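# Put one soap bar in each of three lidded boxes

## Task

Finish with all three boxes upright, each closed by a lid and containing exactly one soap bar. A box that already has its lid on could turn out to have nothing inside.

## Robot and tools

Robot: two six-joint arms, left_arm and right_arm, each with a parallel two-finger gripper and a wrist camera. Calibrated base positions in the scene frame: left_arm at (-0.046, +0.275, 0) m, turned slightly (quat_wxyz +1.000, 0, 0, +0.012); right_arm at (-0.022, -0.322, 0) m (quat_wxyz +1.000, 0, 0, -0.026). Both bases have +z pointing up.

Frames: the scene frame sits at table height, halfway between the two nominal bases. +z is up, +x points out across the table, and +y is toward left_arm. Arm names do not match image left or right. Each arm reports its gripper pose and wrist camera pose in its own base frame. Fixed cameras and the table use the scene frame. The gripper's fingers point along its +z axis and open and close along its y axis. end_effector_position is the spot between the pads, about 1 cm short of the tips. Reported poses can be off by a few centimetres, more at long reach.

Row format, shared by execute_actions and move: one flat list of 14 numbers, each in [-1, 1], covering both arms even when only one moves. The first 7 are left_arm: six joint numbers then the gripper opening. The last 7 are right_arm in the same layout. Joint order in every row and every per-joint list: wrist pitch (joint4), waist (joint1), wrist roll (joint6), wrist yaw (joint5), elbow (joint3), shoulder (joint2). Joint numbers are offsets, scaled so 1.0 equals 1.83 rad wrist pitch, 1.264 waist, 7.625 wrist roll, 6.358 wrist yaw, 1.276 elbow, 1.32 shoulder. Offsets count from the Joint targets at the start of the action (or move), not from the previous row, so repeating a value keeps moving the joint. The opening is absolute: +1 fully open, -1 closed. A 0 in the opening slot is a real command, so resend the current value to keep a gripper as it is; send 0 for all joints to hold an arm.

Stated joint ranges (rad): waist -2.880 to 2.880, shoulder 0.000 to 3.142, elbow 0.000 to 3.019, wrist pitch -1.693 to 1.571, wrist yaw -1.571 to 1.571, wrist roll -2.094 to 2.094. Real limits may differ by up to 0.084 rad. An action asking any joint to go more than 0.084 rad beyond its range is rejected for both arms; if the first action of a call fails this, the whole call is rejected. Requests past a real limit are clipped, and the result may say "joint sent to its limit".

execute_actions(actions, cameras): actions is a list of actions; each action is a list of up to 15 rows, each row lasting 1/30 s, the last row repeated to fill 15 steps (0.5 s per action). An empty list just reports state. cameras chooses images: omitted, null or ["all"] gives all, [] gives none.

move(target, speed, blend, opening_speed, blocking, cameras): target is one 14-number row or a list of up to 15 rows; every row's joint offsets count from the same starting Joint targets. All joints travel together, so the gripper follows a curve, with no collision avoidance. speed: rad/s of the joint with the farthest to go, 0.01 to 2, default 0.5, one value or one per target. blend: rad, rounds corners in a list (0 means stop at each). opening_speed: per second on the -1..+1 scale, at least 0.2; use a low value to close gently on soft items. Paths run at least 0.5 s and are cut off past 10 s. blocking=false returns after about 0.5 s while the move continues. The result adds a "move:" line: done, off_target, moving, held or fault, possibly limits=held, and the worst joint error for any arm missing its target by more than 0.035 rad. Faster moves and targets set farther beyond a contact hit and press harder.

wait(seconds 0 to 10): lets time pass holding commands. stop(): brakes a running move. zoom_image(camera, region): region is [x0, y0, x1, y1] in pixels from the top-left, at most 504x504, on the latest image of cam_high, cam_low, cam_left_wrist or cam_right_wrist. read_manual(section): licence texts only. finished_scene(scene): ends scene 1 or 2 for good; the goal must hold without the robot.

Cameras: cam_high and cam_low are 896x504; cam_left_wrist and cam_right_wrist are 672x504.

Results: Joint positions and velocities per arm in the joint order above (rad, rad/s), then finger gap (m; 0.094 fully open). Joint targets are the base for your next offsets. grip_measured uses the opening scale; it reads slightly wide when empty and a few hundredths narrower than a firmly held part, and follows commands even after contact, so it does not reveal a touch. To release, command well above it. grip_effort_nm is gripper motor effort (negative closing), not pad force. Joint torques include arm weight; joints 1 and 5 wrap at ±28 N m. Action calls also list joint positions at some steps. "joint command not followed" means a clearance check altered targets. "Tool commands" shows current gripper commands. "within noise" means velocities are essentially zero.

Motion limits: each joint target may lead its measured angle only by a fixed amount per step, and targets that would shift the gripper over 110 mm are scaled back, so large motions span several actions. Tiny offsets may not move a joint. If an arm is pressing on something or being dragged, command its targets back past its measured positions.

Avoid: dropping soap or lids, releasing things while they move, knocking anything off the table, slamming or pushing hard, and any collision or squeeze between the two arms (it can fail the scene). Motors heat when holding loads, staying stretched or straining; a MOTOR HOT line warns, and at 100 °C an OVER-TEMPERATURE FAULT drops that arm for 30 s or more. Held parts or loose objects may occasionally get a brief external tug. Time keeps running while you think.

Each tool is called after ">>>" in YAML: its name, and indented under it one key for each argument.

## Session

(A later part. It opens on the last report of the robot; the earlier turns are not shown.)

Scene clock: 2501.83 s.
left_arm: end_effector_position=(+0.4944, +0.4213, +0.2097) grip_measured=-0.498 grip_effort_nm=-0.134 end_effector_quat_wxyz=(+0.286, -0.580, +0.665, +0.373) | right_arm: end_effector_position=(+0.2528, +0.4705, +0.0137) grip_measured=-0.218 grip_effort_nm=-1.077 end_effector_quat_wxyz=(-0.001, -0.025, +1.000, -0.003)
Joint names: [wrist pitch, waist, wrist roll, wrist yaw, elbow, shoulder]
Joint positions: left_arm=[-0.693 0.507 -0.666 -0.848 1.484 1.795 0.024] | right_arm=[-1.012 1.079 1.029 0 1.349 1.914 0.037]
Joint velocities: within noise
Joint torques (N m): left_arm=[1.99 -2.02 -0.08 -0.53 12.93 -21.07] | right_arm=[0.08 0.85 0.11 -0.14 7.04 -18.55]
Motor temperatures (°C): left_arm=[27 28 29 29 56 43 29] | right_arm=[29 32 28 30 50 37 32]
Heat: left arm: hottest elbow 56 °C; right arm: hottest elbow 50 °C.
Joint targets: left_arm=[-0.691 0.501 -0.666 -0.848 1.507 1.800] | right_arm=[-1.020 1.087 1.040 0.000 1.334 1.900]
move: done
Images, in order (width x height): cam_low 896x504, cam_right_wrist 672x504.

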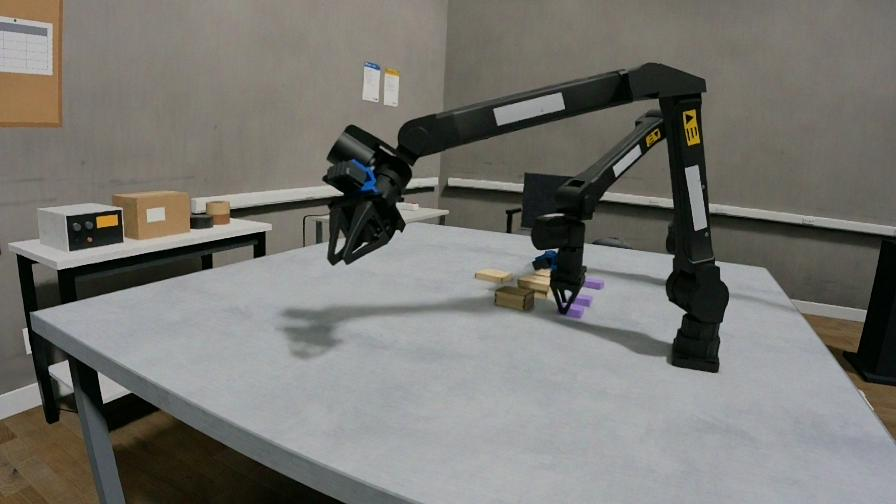

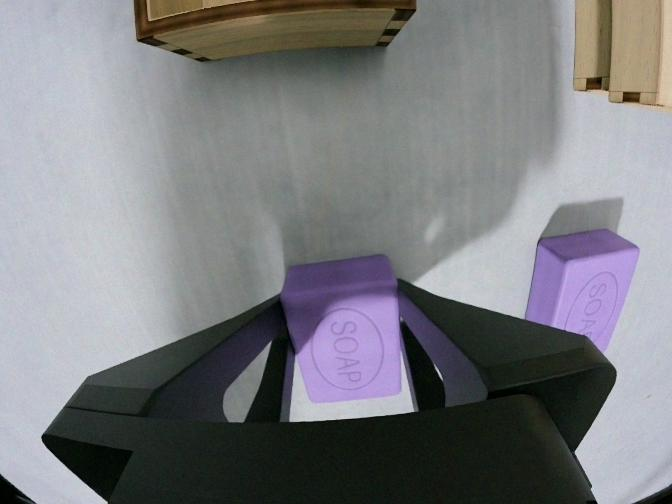

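>>> move:
  target:
    - [0,0,0,0,0,0,-0.5,-0.055,0,0,0,0.047,-0.1,-0.45]
    - [0,0,0,0,0,0,-0.5,-0.161,-0.154,-0.0067,0,0.36,0.081,-0.45]
    - [0,0,0,0,0,0,-0.5,-0.1033,-0.1465,-0.0067,0,0.267,0.1212,-0.45]
  speed: [0.4,0.4,0.2]
  cameras: ["cam_right_wrist","cam_low"]

>>> zoom_image:
  camera: "cam_low"
  region: [450, 225, 590, 325]

Scene clock: 2543.73 s.
left_arm: end_effector_position=(+0.4944, +0.4213, +0.2097) grip_measured=-0.498 grip_effort_nm=-0.134 end_effector_quat_wxyz=(+0.286, -0.580, +0.665, +0.373) | right_arm: end_effector_position=(+0.3834, +0.4766, +0.0598) grip_measured=-0.218 grip_effort_nm=-1.077 end_effector_quat_wxyz=(+0.000, +0.053, +0.999, +0.000)
Joint names: [wrist pitch, waist, wrist roll, wrist yaw, elbow, shoulder]
Joint positions: left_arm=[-0.693 0.507 -0.666 -0.848 1.484 1.795 0.024] | right_arm=[-1.217 0.894 1 0 1.686 2.039 0.037]
Joint velocities: within noise
Joint torques (N m): left_arm=[1.96 -2.02 -0.08 -0.53 12.93 -21.07] | right_arm=[0.65 0.73 -0.1 -0.13 8.24 -19.02]
Motor temperatures (°C): left_arm=[27 28 29 29 56 43 29] | right_arm=[29 32 28 30 48 37 32]
Heat: left arm: hottest elbow 56 °C; right arm: hottest elbow 48 °C.
Joint targets: left_arm=[-0.691 0.501 -0.666 -0.848 1.507 1.800] | right_arm=[-1.209 0.901 0.989 0.000 1.675 2.060]
move: done
Images, in order (width x height): cam_low 896x504, cam_right_wrist 672x504.

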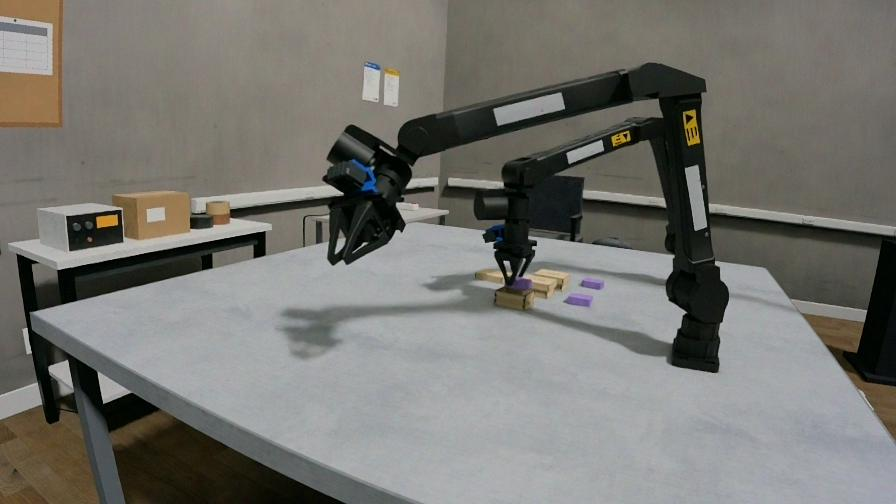

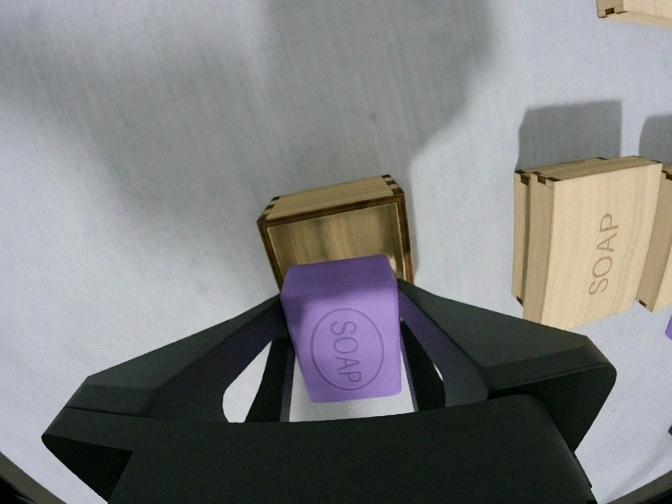

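Scaled by 3.600 from the camera's 896x504 image, which has a finer 1280x720 frame.

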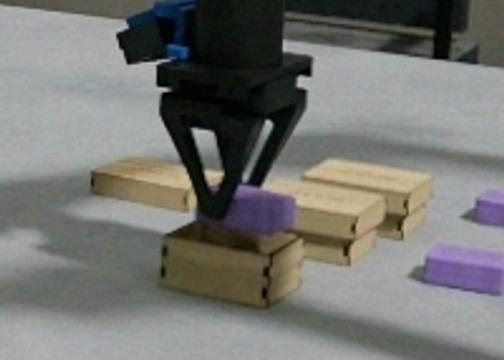

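>>> move:
  target: [0,0,0,0,0,0,-0.5,0.003,-0.0214,-0.0117,0,0,0,-0.45]
  speed: 0.1
  cameras: ["cam_right_wrist","cam_low"]

>>> zoom_image:
  camera: "cam_low"
  region: [450, 225, 590, 325]

Scene clock: 2579.40 s.
left_arm: end_effector_position=(+0.4944, +0.4213, +0.2097) grip_measured=-0.498 grip_effort_nm=-0.129 end_effector_quat_wxyz=(+0.286, -0.580, +0.665, +0.373) | right_arm: end_effector_position=(+0.3903, +0.4728, +0.0598) grip_measured=-0.218 grip_effort_nm=-1.077 end_effector_quat_wxyz=(+0.002, +0.015, +1.000, +0.002)
Joint names: [wrist pitch, waist, wrist roll, wrist yaw, elbow, shoulder]
Joint positions: left_arm=[-0.693 0.507 -0.666 -0.848 1.484 1.795 0.024] | right_arm=[-1.212 0.881 0.912 0 1.686 2.039 0.037]
Joint velocities: within noise
Joint torques (N m): left_arm=[1.98 -1.96 -0.08 -0.53 12.93 -21.07] | right_arm=[0.68 -0.56 -0.1 -0.13 8.28 -18.55]
Motor temperatures (°C): left_arm=[27 28 29 29 56 43 29] | right_arm=[29 32 28 30 48 37 33]
Heat: left arm: hottest elbow 56 °C; right arm: hottest elbow 48 °C.
Joint targets: left_arm=[-0.691 0.501 -0.666 -0.848 1.507 1.800] | right_arm=[-1.203 0.874 0.900 0.000 1.675 2.060]
move: done
Images, in order (width x height): cam_low 896x504, cam_right_wrist 672x504.

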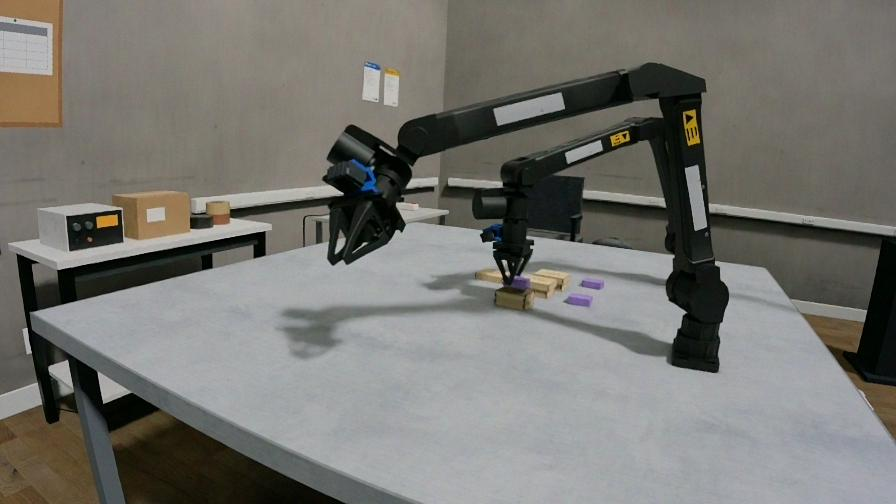

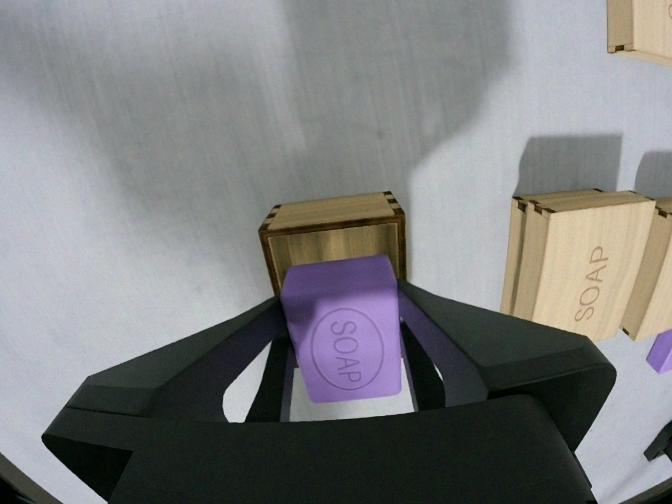

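Scaled by 3.600 from the camera's 896x504 image, which has a finer 1280x720 frame.

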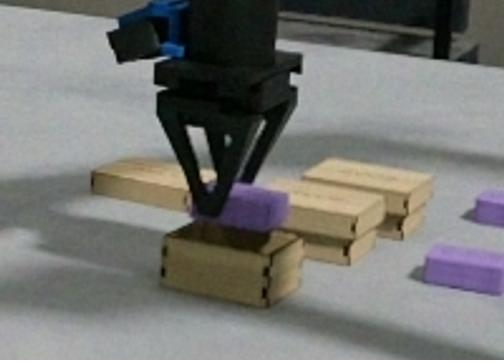

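>>> move:
  target: [0,0,0,0,0,0,-0.5,0.0515,0,0,0,-0.036,0.0318,-0.45]
  speed: 0.04
  cameras: ["cam_right_wrist","cam_low"]

>>> zoom_image:
  camera: "cam_low"
  region: [450, 225, 590, 325]

Scene clock: 2604.17 s.
left_arm: end_effector_position=(+0.4944, +0.4213, +0.2097) grip_measured=-0.498 grip_effort_nm=-0.134 end_effector_quat_wxyz=(+0.286, -0.580, +0.665, +0.373) | right_arm: end_effector_position=(+0.3925, +0.4754, +0.0283) grip_measured=-0.219 grip_effort_nm=-1.077 end_effector_quat_wxyz=(+0.007, +0.015, +1.000, +0.009)
Joint names: [wrist pitch, waist, wrist roll, wrist yaw, elbow, shoulder]
Joint positions: left_arm=[-0.693 0.507 -0.666 -0.848 1.484 1.795 0.024] | right_arm=[-1.124 0.881 0.911 0 1.646 2.069 0.037]
Joint velocities: within noise
Joint torques (N m): left_arm=[1.98 -2.02 -0.08 -0.53 12.94 -21.07] | right_arm=[0.96 -0.56 -0.09 -0.13 7.56 -17.67]
Motor temperatures (°C): left_arm=[27 28 29 29 56 43 29] | right_arm=[29 32 28 30 48 37 33]
Heat: left arm: hottest elbow 56 °C; right arm: hottest elbow 48 °C.
Joint targets: left_arm=[-0.691 0.501 -0.666 -0.848 1.507 1.800] | right_arm=[-1.109 0.874 0.900 0.000 1.629 2.102]
move: done
Images, in order (width x height): cam_low 896x504, cam_right_wrist 672x504.

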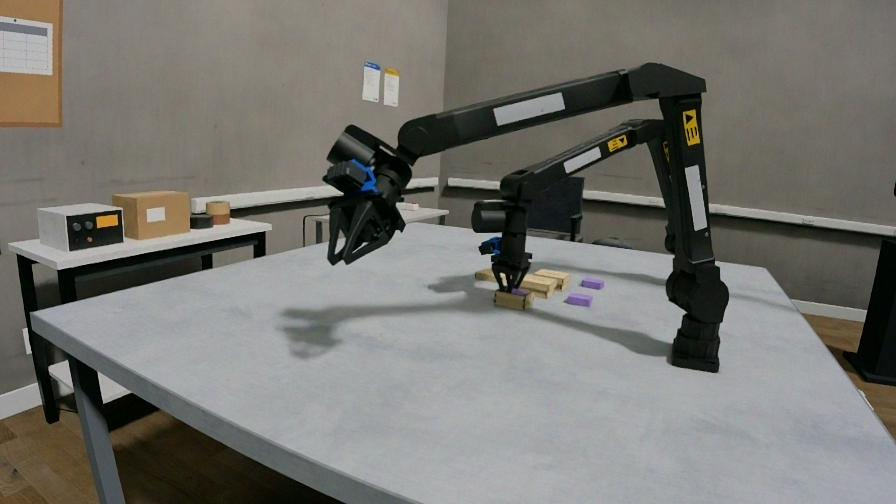

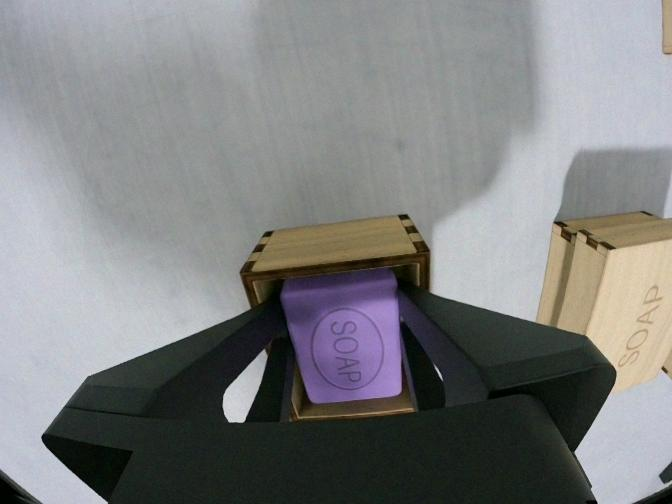

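Scaled by 3.600 from the camera's 896x504 image, which has a finer 1280x720 frame.

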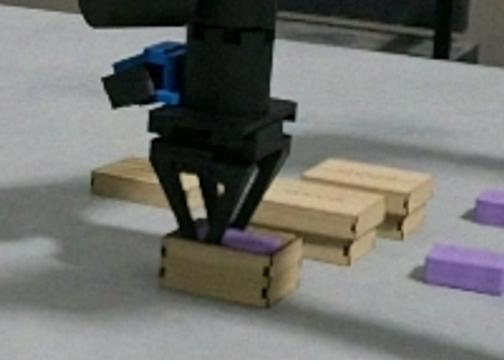

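>>> move:
  target: [0,0,0,0,0,0,-0.5,-0.0115,0,0,0,0,0,-0.45]
  speed: 0.04
  cameras: ["cam_right_wrist"]

Scene clock: 2622.30 s.
left_arm: end_effector_position=(+0.4944, +0.4213, +0.2097) grip_measured=-0.498 grip_effort_nm=-0.134 end_effector_quat_wxyz=(+0.286, -0.580, +0.665, +0.373) | right_arm: end_effector_position=(+0.3925, +0.4754, +0.0283) grip_measured=-0.219 grip_effort_nm=-1.077 end_effector_quat_wxyz=(+0.007, +0.015, +1.000, +0.009)
Joint names: [wrist pitch, waist, wrist roll, wrist yaw, elbow, shoulder]
Joint positions: left_arm=[-0.693 0.507 -0.666 -0.848 1.484 1.795 0.024] | right_arm=[-1.124 0.881 0.911 0 1.646 2.069 0.037]
Joint velocities: within noise
Joint torques (N m): left_arm=[1.98 -2.02 -0.08 -0.52 12.94 -21.07] | right_arm=[0.2 -0.62 -0.1 -0.13 7.56 -17.73]
Motor temperatures (°C): left_arm=[27 28 29 29 56 43 29] | right_arm=[29 32 28 30 48 38 33]
Heat: left arm: hottest elbow 56 °C; right arm: hottest elbow 48 °C.
Joint targets: left_arm=[-0.691 0.501 -0.666 -0.848 1.507 1.800] | right_arm=[-1.130 0.874 0.900 0.000 1.629 2.102]
move: done
Images, in order (width x height): cam_right_wrist 672x504.

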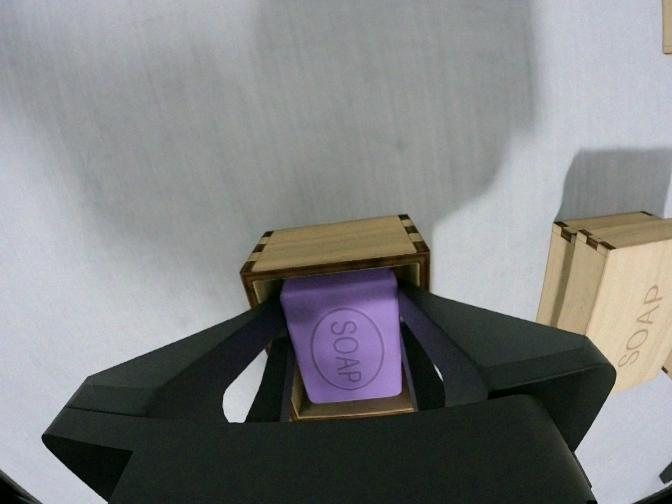

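>>> move:
  target: [0,0,0,0,0,0,-0.5,-0.013,0,0,0,0,0,-0.45]
  speed: 0.04
  cameras: ["cam_right_wrist"]

Scene clock: 2628.93 s.
left_arm: end_effector_position=(+0.4944, +0.4213, +0.2097) grip_measured=-0.498 grip_effort_nm=-0.129 end_effector_quat_wxyz=(+0.286, -0.580, +0.665, +0.373) | right_arm: end_effector_position=(+0.3898, +0.4722, +0.0282) grip_measured=-0.219 grip_effort_nm=-1.077 end_effector_quat_wxyz=(+0.002, +0.015, +1.000, +0.003)
Joint names: [wrist pitch, waist, wrist roll, wrist yaw, elbow, shoulder]
Joint positions: left_arm=[-0.693 0.507 -0.666 -0.848 1.484 1.795 0.024] | right_arm=[-1.141 0.881 0.911 0 1.646 2.069 0.037]
Joint velocities: within noise
Joint torques (N m): left_arm=[1.96 -2.02 -0.08 -0.53 12.94 -21.07] | right_arm=[-0.08 -0.56 -0.09 -0.13 7.51 -17.67]
Motor temperatures (°C): left_arm=[27 28 29 29 56 43 29] | right_arm=[29 32 28 30 48 38 33]
Heat: left arm: hottest elbow 56 °C; right arm: hottest elbow 48 °C.
Joint targets: left_arm=[-0.691 0.501 -0.666 -0.848 1.507 1.800] | right_arm=[-1.154 0.874 0.900 0.000 1.629 2.102]
move: done
Images, in order (width x height): cam_right_wrist 672x504.

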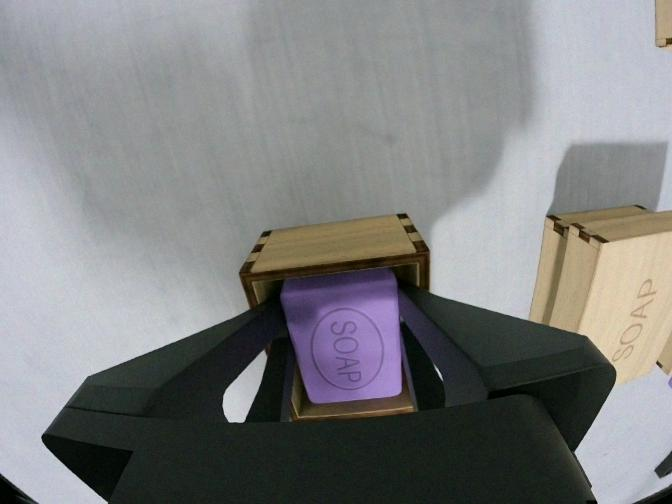

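>>> move:
  target: [0,0,0,0,0,0,-0.5,0,0,0,0,0,-0.0318,-0.45]
  speed: 0.04
  cameras: ["cam_right_wrist"]

Scene clock: 2648.83 s.
left_arm: end_effector_position=(+0.4944, +0.4213, +0.2097) grip_measured=-0.498 grip_effort_nm=-0.134 end_effector_quat_wxyz=(+0.286, -0.580, +0.665, +0.373) | right_arm: end_effector_position=(+0.3897, +0.4721, +0.0282) grip_measured=-0.219 grip_effort_nm=-1.072 end_effector_quat_wxyz=(+0.002, +0.015, +1.000, +0.002)
Joint names: [wrist pitch, waist, wrist roll, wrist yaw, elbow, shoulder]
Joint positions: left_arm=[-0.693 0.507 -0.666 -0.848 1.484 1.795 0.024] | right_arm=[-1.142 0.881 0.911 0 1.646 2.069 0.037]
Joint velocities: within noise
Joint torques (N m): left_arm=[1.98 -2.02 -0.08 -0.53 12.93 -21.01] | right_arm=[-0.06 -0.56 -0.1 -0.13 7.53 -21.01]
Motor temperatures (°C): left_arm=[27 28 29 29 56 43 29] | right_arm=[29 32 28 30 48 38 33]
Heat: left arm: hottest elbow 56 °C; right arm: hottest elbow 48 °C.
Joint targets: left_arm=[-0.691 0.501 -0.666 -0.848 1.507 1.800] | right_arm=[-1.154 0.874 0.900 0.000 1.629 2.060]
move: done
Images, in order (width x height): cam_right_wrist 672x504.

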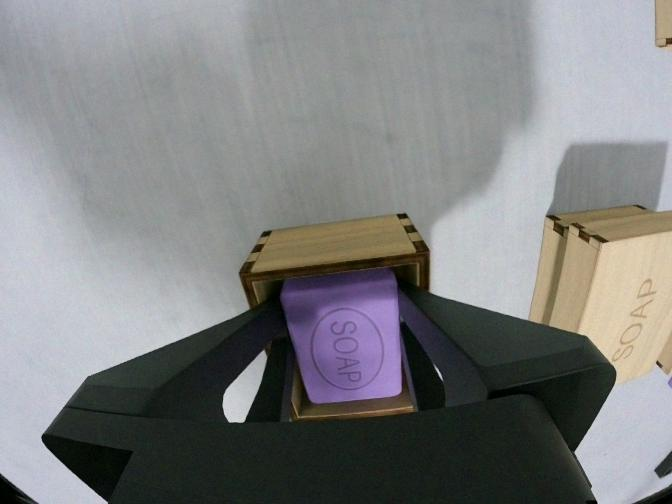

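>>> move:
  target: [0,0,0,0,0,0,-0.5,0,0,0,0,0,-0.011,-0.45]
  speed: 0.04
  cameras: ["cam_right_wrist"]

Scene clock: 2655.40 s.
left_arm: end_effector_position=(+0.4944, +0.4213, +0.2097) grip_measured=-0.498 grip_effort_nm=-0.134 end_effector_quat_wxyz=(+0.286, -0.580, +0.665, +0.373) | right_arm: end_effector_position=(+0.3892, +0.4715, +0.0287) grip_measured=-0.219 grip_effort_nm=-1.072 end_effector_quat_wxyz=(+0.001, +0.015, +1.000, +0.001)
Joint names: [wrist pitch, waist, wrist roll, wrist yaw, elbow, shoulder]
Joint positions: left_arm=[-0.693 0.507 -0.666 -0.848 1.484 1.795 0.024] | right_arm=[-1.146 0.881 0.911 0 1.646 2.068 0.037]
Joint velocities: within noise
Joint torques (N m): left_arm=[1.96 -2.02 -0.08 -0.52 12.93 -21.07] | right_arm=[0.05 -0.56 -0.09 -0.13 7.51 -22.07]
Motor temperatures (°C): left_arm=[27 28 29 29 56 43 29] | right_arm=[29 32 28 30 48 38 33]
Heat: left arm: hottest elbow 56 °C; right arm: hottest elbow 48 °C.
Joint targets: left_arm=[-0.691 0.501 -0.666 -0.848 1.507 1.800] | right_arm=[-1.154 0.874 0.900 0.000 1.629 2.046]
move: done
Images, in order (width x height): cam_right_wrist 672x504.

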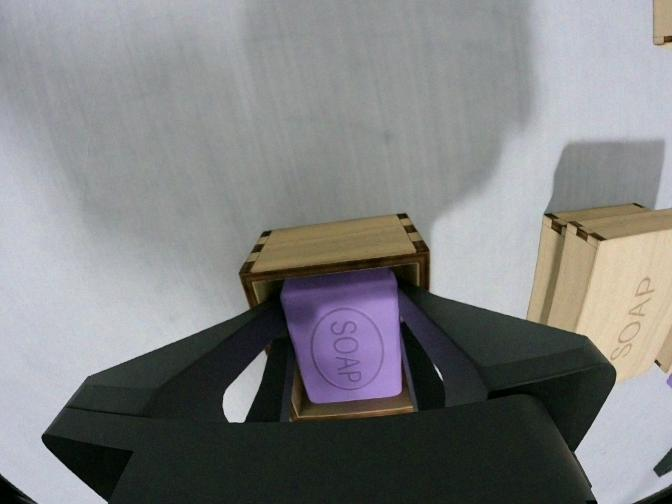

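>>> move:
  target: [0,0,0,0,0,0,-0.5,0,0,0,0,0,0,-0.13]
  speed: 0.04
  opening_speed: 0.2
  cameras: ["cam_right_wrist"]

Scene clock: 2666.70 s.
left_arm: end_effector_position=(+0.4944, +0.4213, +0.2097) grip_measured=-0.498 grip_effort_nm=-0.139 end_effector_quat_wxyz=(+0.286, -0.580, +0.665, +0.373) | right_arm: end_effector_position=(+0.3883, +0.4705, +0.0286) grip_measured=-0.155 grip_effort_nm=1.199 end_effector_quat_wxyz=(+0.000, +0.015, +1.000, +0.000)
Joint names: [wrist pitch, waist, wrist roll, wrist yaw, elbow, shoulder]
Joint positions: left_arm=[-0.693 0.507 -0.666 -0.848 1.484 1.795 0.024] | right_arm=[-1.146 0.881 0.911 0 1.642 2.066 0.04]
Joint velocities: within noise
Joint torques (N m): left_arm=[1.96 -2.02 -0.08 -0.53 12.93 -21.07] | right_arm=[0.08 -0.56 -0.1 -0.13 7.77 -21.83]
Motor temperatures (°C): left_arm=[27 28 29 29 56 43 29] | right_arm=[29 32 28 30 47 40 33]
Heat: left arm: hottest elbow 56 °C; right arm: hottest elbow 47 °C.
Joint targets: left_arm=[-0.691 0.501 -0.666 -0.848 1.507 1.800] | right_arm=[-1.154 0.874 0.900 0.000 1.629 2.046]
move: done
Images, in order (width x height): cam_right_wrist 672x504.

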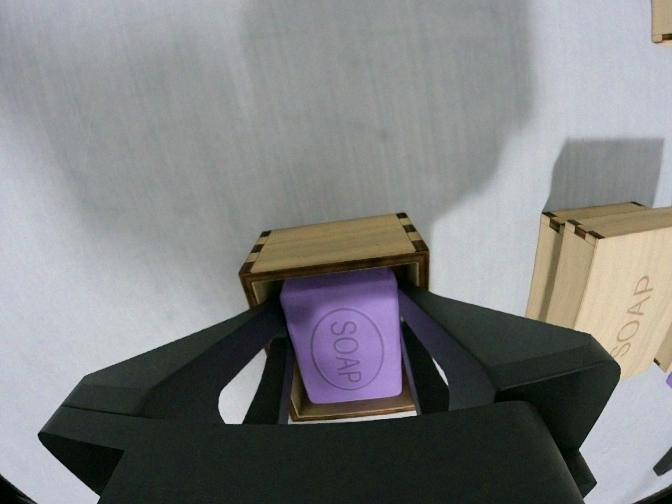

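>>> move:
  target:
    - [0,0,0,0,0,0,-0.5,0,0,0,0,0,0,-0.17]
    - [0,0,0,0,0,0,-0.5,-0.012,0,0,0,0,-0.04,-0.17]
  speed: 0.04
  opening_speed: 0.2
  cameras: ["cam_right_wrist"]

Scene clock: 2674.80 s.
left_arm: end_effector_position=(+0.4944, +0.4213, +0.2097) grip_measured=-0.498 grip_effort_nm=-0.129 end_effector_quat_wxyz=(+0.286, -0.580, +0.665, +0.373) | right_arm: end_effector_position=(+0.3879, +0.4699, +0.0599) grip_measured=-0.176 grip_effort_nm=0.291 end_effector_quat_wxyz=(+0.010, +0.015, +1.000, +0.013)
Joint names: [wrist pitch, waist, wrist roll, wrist yaw, elbow, shoulder]
Joint positions: left_arm=[-0.693 0.507 -0.666 -0.848 1.484 1.795 0.024] | right_arm=[-1.168 0.881 0.911 0 1.642 2.013 0.039]
Joint velocities: within noise
Joint torques (N m): left_arm=[1.96 -2.02 -0.08 -0.53 12.93 -20.95] | right_arm=[0.2 -0.56 -0.09 -0.13 8.05 -21.36]
Motor temperatures (°C): left_arm=[27 28 29 29 56 43 29] | right_arm=[29 32 28 30 47 40 33]
Heat: left arm: hottest elbow 56 °C; right arm: hottest elbow 47 °C.
Joint targets: left_arm=[-0.691 0.501 -0.666 -0.848 1.507 1.800] | right_arm=[-1.176 0.874 0.900 0.000 1.629 1.993]
move: done
Images, in order (width x height): cam_right_wrist 672x504.

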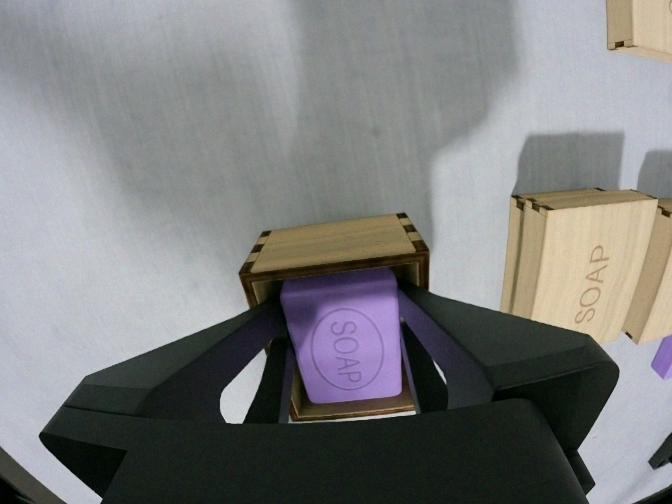

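>>> move:
  target:
    - [0,0,0,0,0,0,-0.5,0.012,0,0,0,0,0.062,-0.17]
  speed: 0.04
  cameras: ["cam_right_wrist"]

>>> zoom_image:
  camera: "cam_right_wrist"
  region: [220, 200, 460, 440]

Scene clock: 2702.87 s.
left_arm: end_effector_position=(+0.4944, +0.4213, +0.2097) grip_measured=-0.498 grip_effort_nm=-0.134 end_effector_quat_wxyz=(+0.286, -0.580, +0.665, +0.373) | right_arm: end_effector_position=(+0.3869, +0.4687, +0.0384) grip_measured=-0.176 grip_effort_nm=0.291 end_effector_quat_wxyz=(+0.001, +0.015, +1.000, +0.001)
Joint names: [wrist pitch, waist, wrist roll, wrist yaw, elbow, shoulder]
Joint positions: left_arm=[-0.693 0.507 -0.666 -0.848 1.484 1.795 0.024] | right_arm=[-1.162 0.881 0.911 0 1.642 2.049 0.039]
Joint velocities: within noise
Joint torques (N m): left_arm=[1.98 -1.96 -0.08 -0.52 12.94 -21.07] | right_arm=[0.64 -0.56 -0.09 -0.13 7.86 -18.02]
Motor temperatures (°C): left_arm=[27 28 29 29 56 43 29] | right_arm=[29 32 28 30 46 40 32]
Heat: left arm: hottest elbow 56 °C; right arm: hottest elbow 46 °C.
Joint targets: left_arm=[-0.691 0.501 -0.666 -0.848 1.507 1.800] | right_arm=[-1.154 0.874 0.900 0.000 1.629 2.075]
move: done
Images, in order (width x height): cam_right_wrist 672x504.

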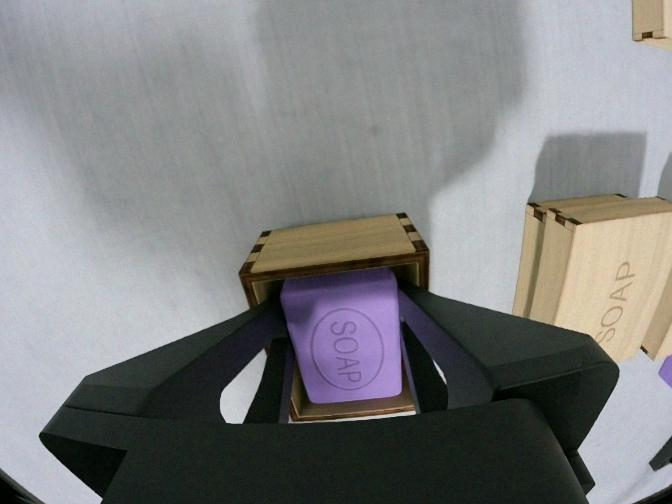

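Scaled by 2.100 from the camera's 672x504 image, which has a finer 960x720 frame.

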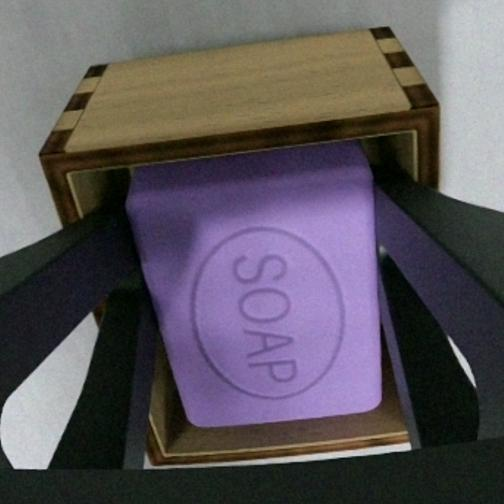

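>>> move:
  target:
    - [0,0,0,0,0,0,-0.5,0.004,0,0,0,0,0.016,-0.17]
    - [0,0,0,0,0,0,-0.5,0.004,0,0,0,0,0.016,-0.21]
  speed: 0.04
  opening_speed: 0.2
  cameras: ["cam_right_wrist"]

>>> zoom_image:
  camera: "cam_right_wrist"
  region: [220, 200, 460, 440]

Scene clock: 2712.97 s.
left_arm: end_effector_position=(+0.4944, +0.4213, +0.2097) grip_measured=-0.498 grip_effort_nm=-0.129 end_effector_quat_wxyz=(+0.286, -0.580, +0.665, +0.373) | right_arm: end_effector_position=(+0.3870, +0.4689, +0.0286) grip_measured=-0.201 grip_effort_nm=-0.525 end_effector_quat_wxyz=(-0.002, +0.015, +1.000, -0.003)
Joint names: [wrist pitch, waist, wrist roll, wrist yaw, elbow, shoulder]
Joint positions: left_arm=[-0.693 0.507 -0.666 -0.848 1.484 1.795 0.024] | right_arm=[-1.154 0.881 0.911 0 1.642 2.066 0.038]
Joint velocities: within noise
Joint torques (N m): left_arm=[1.96 -2.02 -0.08 -0.53 12.94 -21.01] | right_arm=[0.65 -0.56 -0.09 -0.13 7.76 -17.73]
Motor temperatures (°C): left_arm=[27 28 29 29 56 43 29] | right_arm=[29 32 28 30 46 40 32]
Heat: left arm: hottest elbow 56 °C; right arm: hottest elbow 46 °C.
Joint targets: left_arm=[-0.691 0.501 -0.666 -0.848 1.507 1.800] | right_arm=[-1.146 0.874 0.900 0.000 1.629 2.096]
move: done
Images, in order (width x height): cam_right_wrist 672x504.

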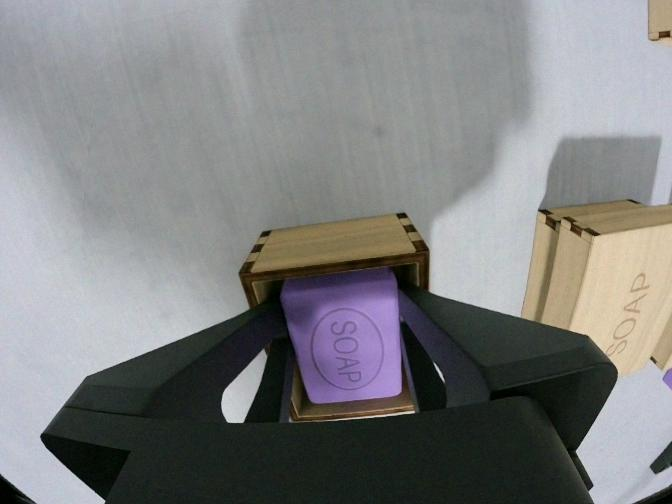

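Scaled by 2.100 from the camera's 672x504 image, which has a finer 960x720 frame.

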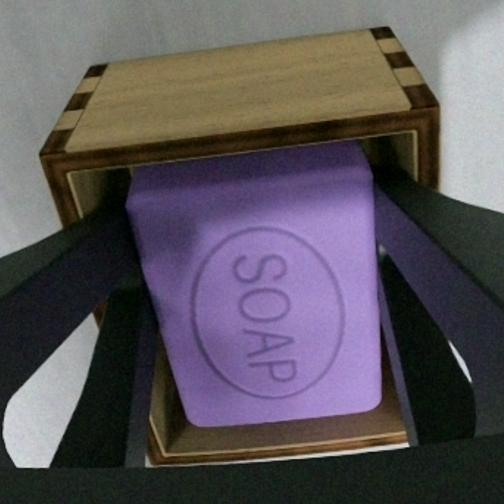

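>>> execute_actions:
  actions: []
  cameras: ["cam_low","cam_high"]

>>> zoom_image:
  camera: "cam_low"
  region: [480, 260, 560, 317]

>>> zoom_image:
  camera: "cam_high"
  region: [350, 150, 600, 300]

Scene clock: 2722.57 s.
left_arm: end_effector_position=(+0.4944, +0.4213, +0.2097) grip_measured=-0.498 grip_effort_nm=-0.129 end_effector_quat_wxyz=(+0.286, -0.580, +0.665, +0.373) | right_arm: end_effector_position=(+0.3870, +0.4689, +0.0286) grip_measured=-0.201 grip_effort_nm=-0.540 end_effector_quat_wxyz=(-0.002, +0.015, +1.000, -0.003)
Joint names: [wrist pitch, waist, wrist roll, wrist yaw, elbow, shoulder]
Joint positions: left_arm=[-0.693 0.507 -0.666 -0.848 1.484 1.795 0.024] | right_arm=[-1.154 0.881 0.911 0 1.642 2.066 0.038]
Joint velocities: within noise
Joint torques (N m): left_arm=[1.98 -1.96 -0.09 -0.53 12.93 -21.01] | right_arm=[0.65 -0.56 -0.09 -0.13 7.77 -17.9]
Motor temperatures (°C): left_arm=[27 28 29 29 56 43 29] | right_arm=[29 32 28 30 46 40 32]
Heat: left arm: hottest elbow 56 °C; right arm: hottest elbow 46 °C.
Joint targets: left_arm=[-0.691 0.501 -0.666 -0.848 1.507 1.800] | right_arm=[-1.146 0.874 0.900 0.000 1.629 2.096]
Tool commands: left_gripper/opening=-0.5 right_gripper/opening=-0.21
Images, in order (width x height): cam_high 896x504, cam_low 896x504.

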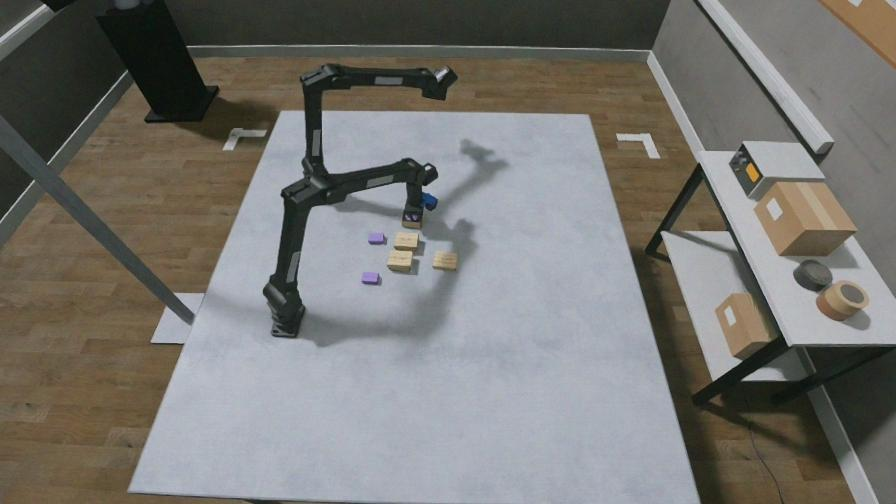

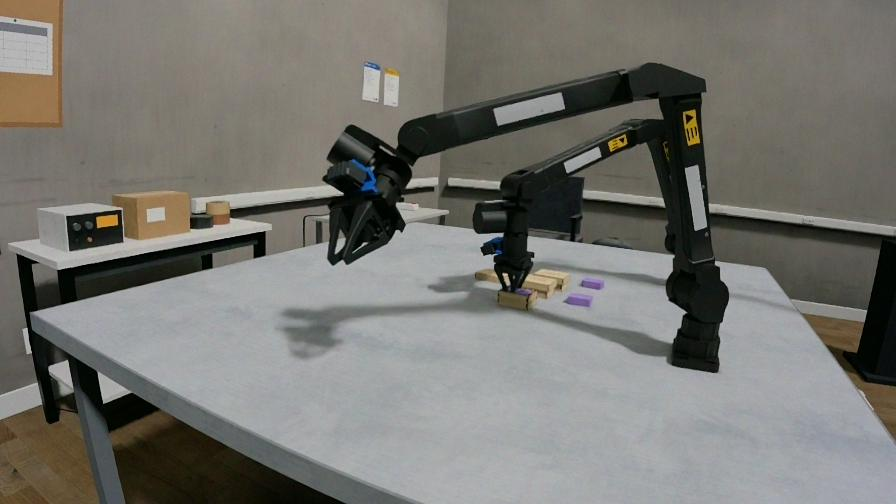

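Scaled by 6.300 from the camera's 896x504 image, which has a finer 1280x720 frame.

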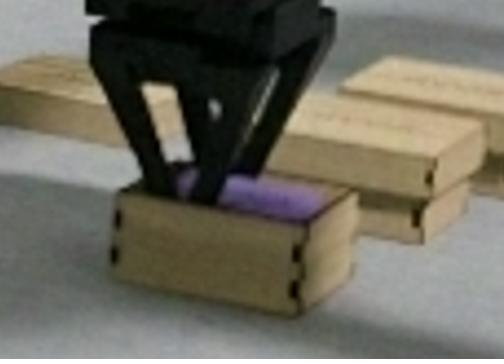

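Scaled by 2.016 from the camera's 896x504 image, which has a finer 1280x720 frame.

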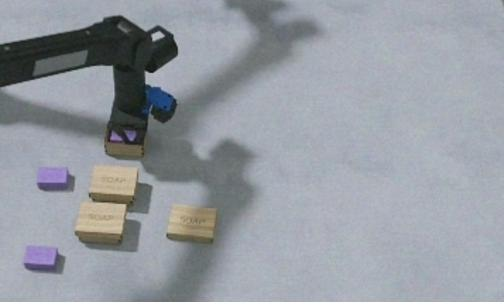

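>>> move:
  target:
    - [0,0,0,0,0,0,-0.5,0,0,0,0,0,0,-0.45]
    - [0,0,0,0,0,0,-0.5,-0.012,0,0,0,0,-0.046,-0.45]
  speed: 0.04
  opening_speed: 0.2
  cameras: ["cam_right_wrist"]

>>> zoom_image:
  camera: "cam_right_wrist"
  region: [220, 200, 460, 440]

Scene clock: 2734.73 s.
left_arm: end_effector_position=(+0.4944, +0.4213, +0.2097) grip_measured=-0.498 grip_effort_nm=-0.129 end_effector_quat_wxyz=(+0.286, -0.580, +0.665, +0.373) | right_arm: end_effector_position=(+0.3870, +0.4688, +0.0369) grip_measured=-0.219 grip_effort_nm=-1.082 end_effector_quat_wxyz=(+0.000, +0.014, +1.000, +0.000)
Joint names: [wrist pitch, waist, wrist roll, wrist yaw, elbow, shoulder]
Joint positions: left_arm=[-0.693 0.507 -0.666 -0.848 1.484 1.795 0.024] | right_arm=[-1.16 0.881 0.91 0 1.642 2.052 0.037]
Joint velocities: within noise
Joint torques (N m): left_arm=[1.96 -2.02 -0.08 -0.53 12.93 -21.07] | right_arm=[0.1 -0.62 -0.09 -0.12 7.86 -21.13]
Motor temperatures (°C): left_arm=[27 28 29 29 56 43 29] | right_arm=[29 32 28 30 46 40 32]
Heat: left arm: hottest elbow 56 °C; right arm: hottest elbow 46 °C.
Joint targets: left_arm=[-0.691 0.501 -0.666 -0.848 1.507 1.800] | right_arm=[-1.168 0.874 0.899 0.000 1.629 2.035]
move: done
Images, in order (width x height): cam_right_wrist 672x504.

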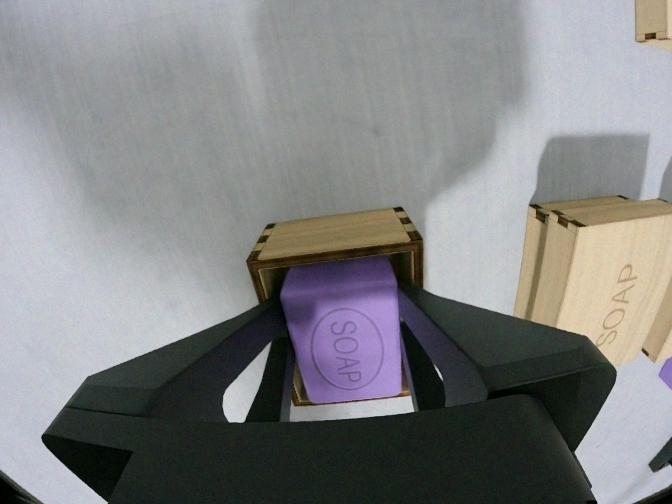

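Scaled by 2.100 from the camera's 672x504 image, which has a finer 960x720 frame.

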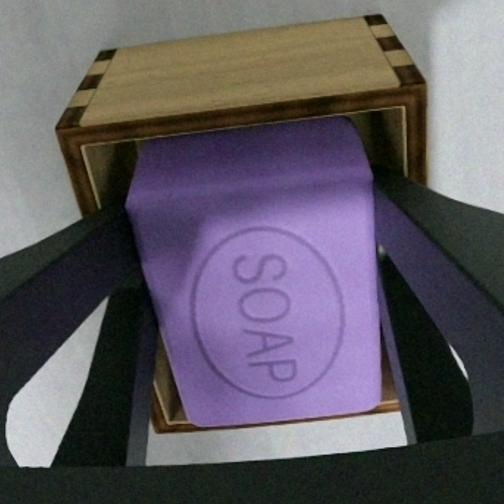

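>>> move:
  target:
    - [0,0,0,0,0,0,-0.5,0.005,0,0,0,0,0.0235,-0.45]
    - [0,0,0,0,0,0,-0.5,0.005,0,0,0,0,0.0235,-0.13]
  speed: 0.04
  opening_speed: 0.2
  cameras: ["cam_right_wrist"]

>>> zoom_image:
  camera: "cam_right_wrist"
  region: [220, 200, 460, 440]

Scene clock: 2757.47 s.
left_arm: end_effector_position=(+0.4944, +0.4213, +0.2097) grip_measured=-0.498 grip_effort_nm=-0.134 end_effector_quat_wxyz=(+0.286, -0.580, +0.665, +0.373) | right_arm: end_effector_position=(+0.3869, +0.4687, +0.0369) grip_measured=-0.133 grip_effort_nm=0.046 end_effector_quat_wxyz=(+0.000, +0.014, +1.000, +0.000)
Joint names: [wrist pitch, waist, wrist roll, wrist yaw, elbow, shoulder]
Joint positions: left_arm=[-0.693 0.507 -0.666 -0.848 1.484 1.795 0.024] | right_arm=[-1.161 0.881 0.91 0 1.642 2.052 0.041]
Joint velocities: within noise
Joint torques (N m): left_arm=[1.98 -2.02 -0.08 -0.53 12.94 -21.07] | right_arm=[0.42 -0.5 -0.09 -0.13 7.84 -19.02]
Motor temperatures (°C): left_arm=[27 28 29 29 56 43 29] | right_arm=[29 32 28 30 46 42 32]
Heat: left arm: hottest elbow 56 °C; right arm: hottest elbow 46 °C.
Joint targets: left_arm=[-0.691 0.501 -0.666 -0.848 1.507 1.800] | right_arm=[-1.159 0.874 0.899 0.000 1.629 2.066]
move: done
Images, in order (width x height): cam_right_wrist 672x504.

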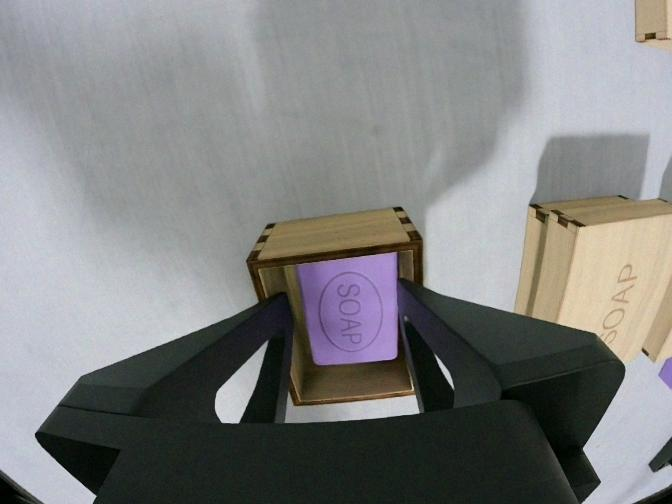

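Scaled by 2.100 from the camera's 672x504 image, which has a finer 960x720 frame.

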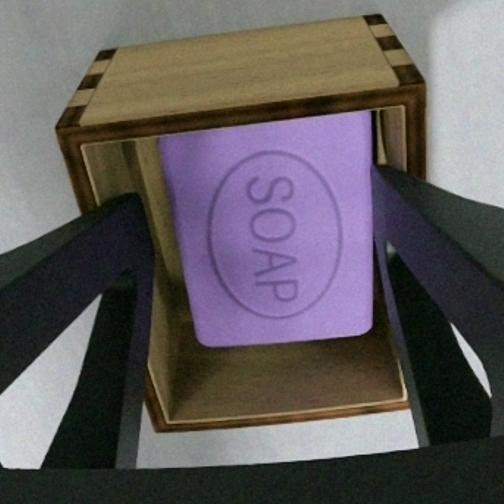

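>>> move:
  target:
    - [0,0,0,0,0,0,-0.5,-0.02,0,0,0,0,-0.05,-0.17]
    - [0,0,0,0,0,0,-0.5,-0.105,0.013,0.01,0,0.117,-0.0662,-0.17]
  speed: [0.06,0.2]
  opening_speed: 0.2
  cameras: ["cam_right_wrist"]

Scene clock: 2766.00 s.
left_arm: end_effector_position=(+0.4944, +0.4213, +0.2097) grip_measured=-0.498 grip_effort_nm=-0.134 end_effector_quat_wxyz=(+0.286, -0.580, +0.665, +0.373) | right_arm: end_effector_position=(+0.3794, +0.4614, +0.1056) grip_measured=-0.168 grip_effort_nm=-0.134 end_effector_quat_wxyz=(-0.010, +0.040, +0.999, -0.013)
Joint names: [wrist pitch, waist, wrist roll, wrist yaw, elbow, shoulder]
Joint positions: left_arm=[-0.693 0.507 -0.666 -0.848 1.484 1.795 0.024] | right_arm=[-1.344 0.883 0.964 0 1.725 1.985 0.039]
Joint velocities: within noise
Joint torques (N m): left_arm=[1.98 -2.02 -0.08 -0.53 12.93 -21.07] | right_arm=[0.01 0.79 0.15 -0.13 13.91 -20.25]
Motor temperatures (°C): left_arm=[27 28 29 29 56 43 29] | right_arm=[29 32 28 30 46 42 32]
Heat: left arm: hottest elbow 56 °C; right arm: hottest elbow 46 °C.
Joint targets: left_arm=[-0.691 0.501 -0.666 -0.848 1.507 1.800] | right_arm=[-1.351 0.891 0.976 0.000 1.778 1.979]
move: off_target (right_arm); right_arm: the elbow is farthest, 0.053 rad from its target
Images, in order (width x height): cam_right_wrist 672x504.

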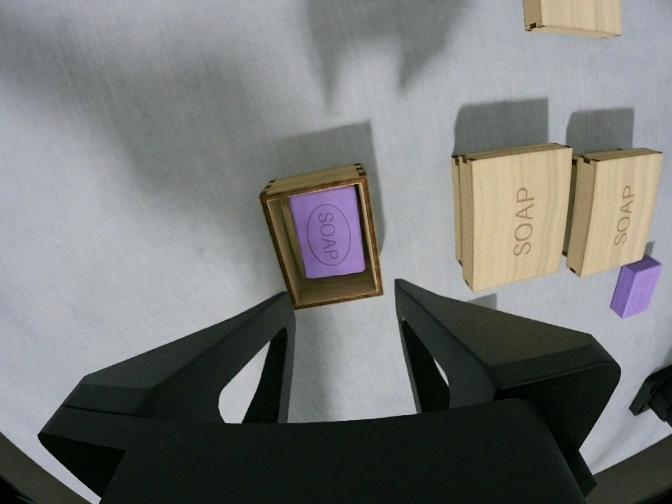

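>>> move:
  target:
    - [0,0,0,0,0,0,-0.5,0.0951,-0.3172,-0.0535,0,-0.171,0.0068,0.7]
    - [0,0,0,0,0,0,-0.5,0.158,-0.3172,-0.0535,0,-0.1944,0.0712,0.7]
  speed: [0.5,0.1]
  opening_speed: 1
  cameras: ["cam_right_wrist"]

Scene clock: 2803.47 s.
left_arm: end_effector_position=(+0.4944, +0.4213, +0.2097) grip_measured=-0.498 grip_effort_nm=-0.129 end_effector_quat_wxyz=(+0.286, -0.580, +0.665, +0.373) | right_arm: end_effector_position=(+0.5230, +0.2744, +0.0091) grip_measured=+0.698 grip_effort_nm=0.042 end_effector_quat_wxyz=(+0.001, +0.048, +0.999, +0.002)
Joint names: [wrist pitch, waist, wrist roll, wrist yaw, elbow, shoulder]
Joint positions: left_arm=[-0.693 0.507 -0.666 -0.848 1.484 1.795 0.024] | right_arm=[-1.071 0.483 0.579 -0.002 1.545 2.042 0.08]
Joint velocities: within noise
Joint torques (N m): left_arm=[1.99 -2.02 -0.09 -0.53 12.93 -21.01] | right_arm=[0.7 0.73 -0.09 -0.05 7.38 -17.2]
Motor temperatures (°C): left_arm=[27 28 29 29 56 43 29] | right_arm=[29 32 28 30 54 43 31]
Heat: left arm: hottest elbow 56 °C; right arm: hottest elbow 54 °C.
Joint targets: left_arm=[-0.691 0.501 -0.666 -0.848 1.507 1.800] | right_arm=[-1.062 0.490 0.568 -0.001 1.530 2.073]
move: done
Images, in order (width x height): cam_right_wrist 672x504.

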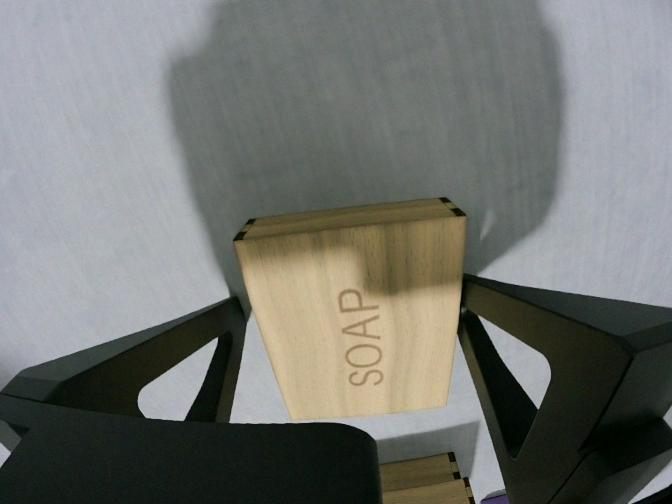

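>>> move:
  target:
    - [0,0,0,0,0,0,-0.5,0,0.011,0,0,0,0,0.7]
    - [0,0,0,0,0,0,-0.5,0,0.011,0,0,0,0,0.2]
  speed: 0.1
  opening_speed: 0.4
  cameras: ["cam_right_wrist"]

Scene clock: 2813.00 s.
left_arm: end_effector_position=(+0.4944, +0.4213, +0.2097) grip_measured=-0.498 grip_effort_nm=-0.134 end_effector_quat_wxyz=(+0.286, -0.580, +0.665, +0.373) | right_arm: end_effector_position=(+0.5200, +0.2816, +0.0091) grip_measured=+0.374 grip_effort_nm=-1.072 end_effector_quat_wxyz=(+0.002, +0.041, +0.999, +0.002)
Joint names: [wrist pitch, waist, wrist roll, wrist yaw, elbow, shoulder]
Joint positions: left_arm=[-0.693 0.507 -0.666 -0.848 1.484 1.795 0.024] | right_arm=[-1.068 0.497 0.579 -0.001 1.545 2.042 0.065]
Joint velocities: within noise
Joint torques (N m): left_arm=[1.98 -2.02 -0.08 -0.53 12.94 -21.07] | right_arm=[0.59 0.67 -0.09 -0.12 7.39 -17.2]
Motor temperatures (°C): left_arm=[27 28 29 29 56 43 29] | right_arm=[29 32 28 30 52 42 31]
Heat: left arm: hottest elbow 56 °C; right arm: hottest elbow 52 °C.
Joint targets: left_arm=[-0.691 0.501 -0.666 -0.848 1.507 1.800] | right_arm=[-1.062 0.504 0.568 -0.001 1.530 2.073]
move: done
Images, in order (width x height): cam_right_wrist 672x504.

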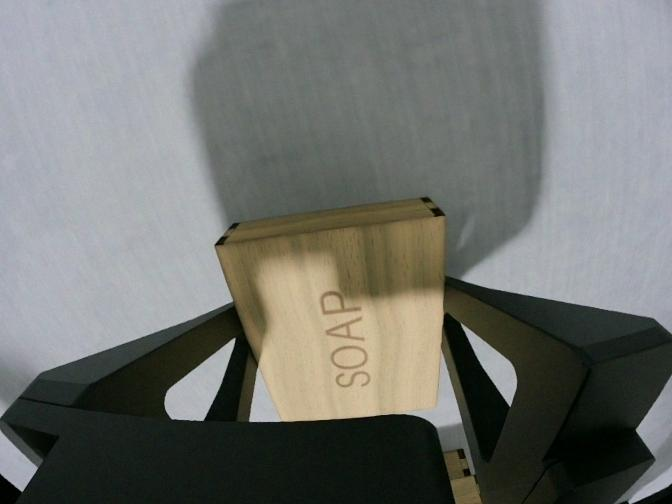

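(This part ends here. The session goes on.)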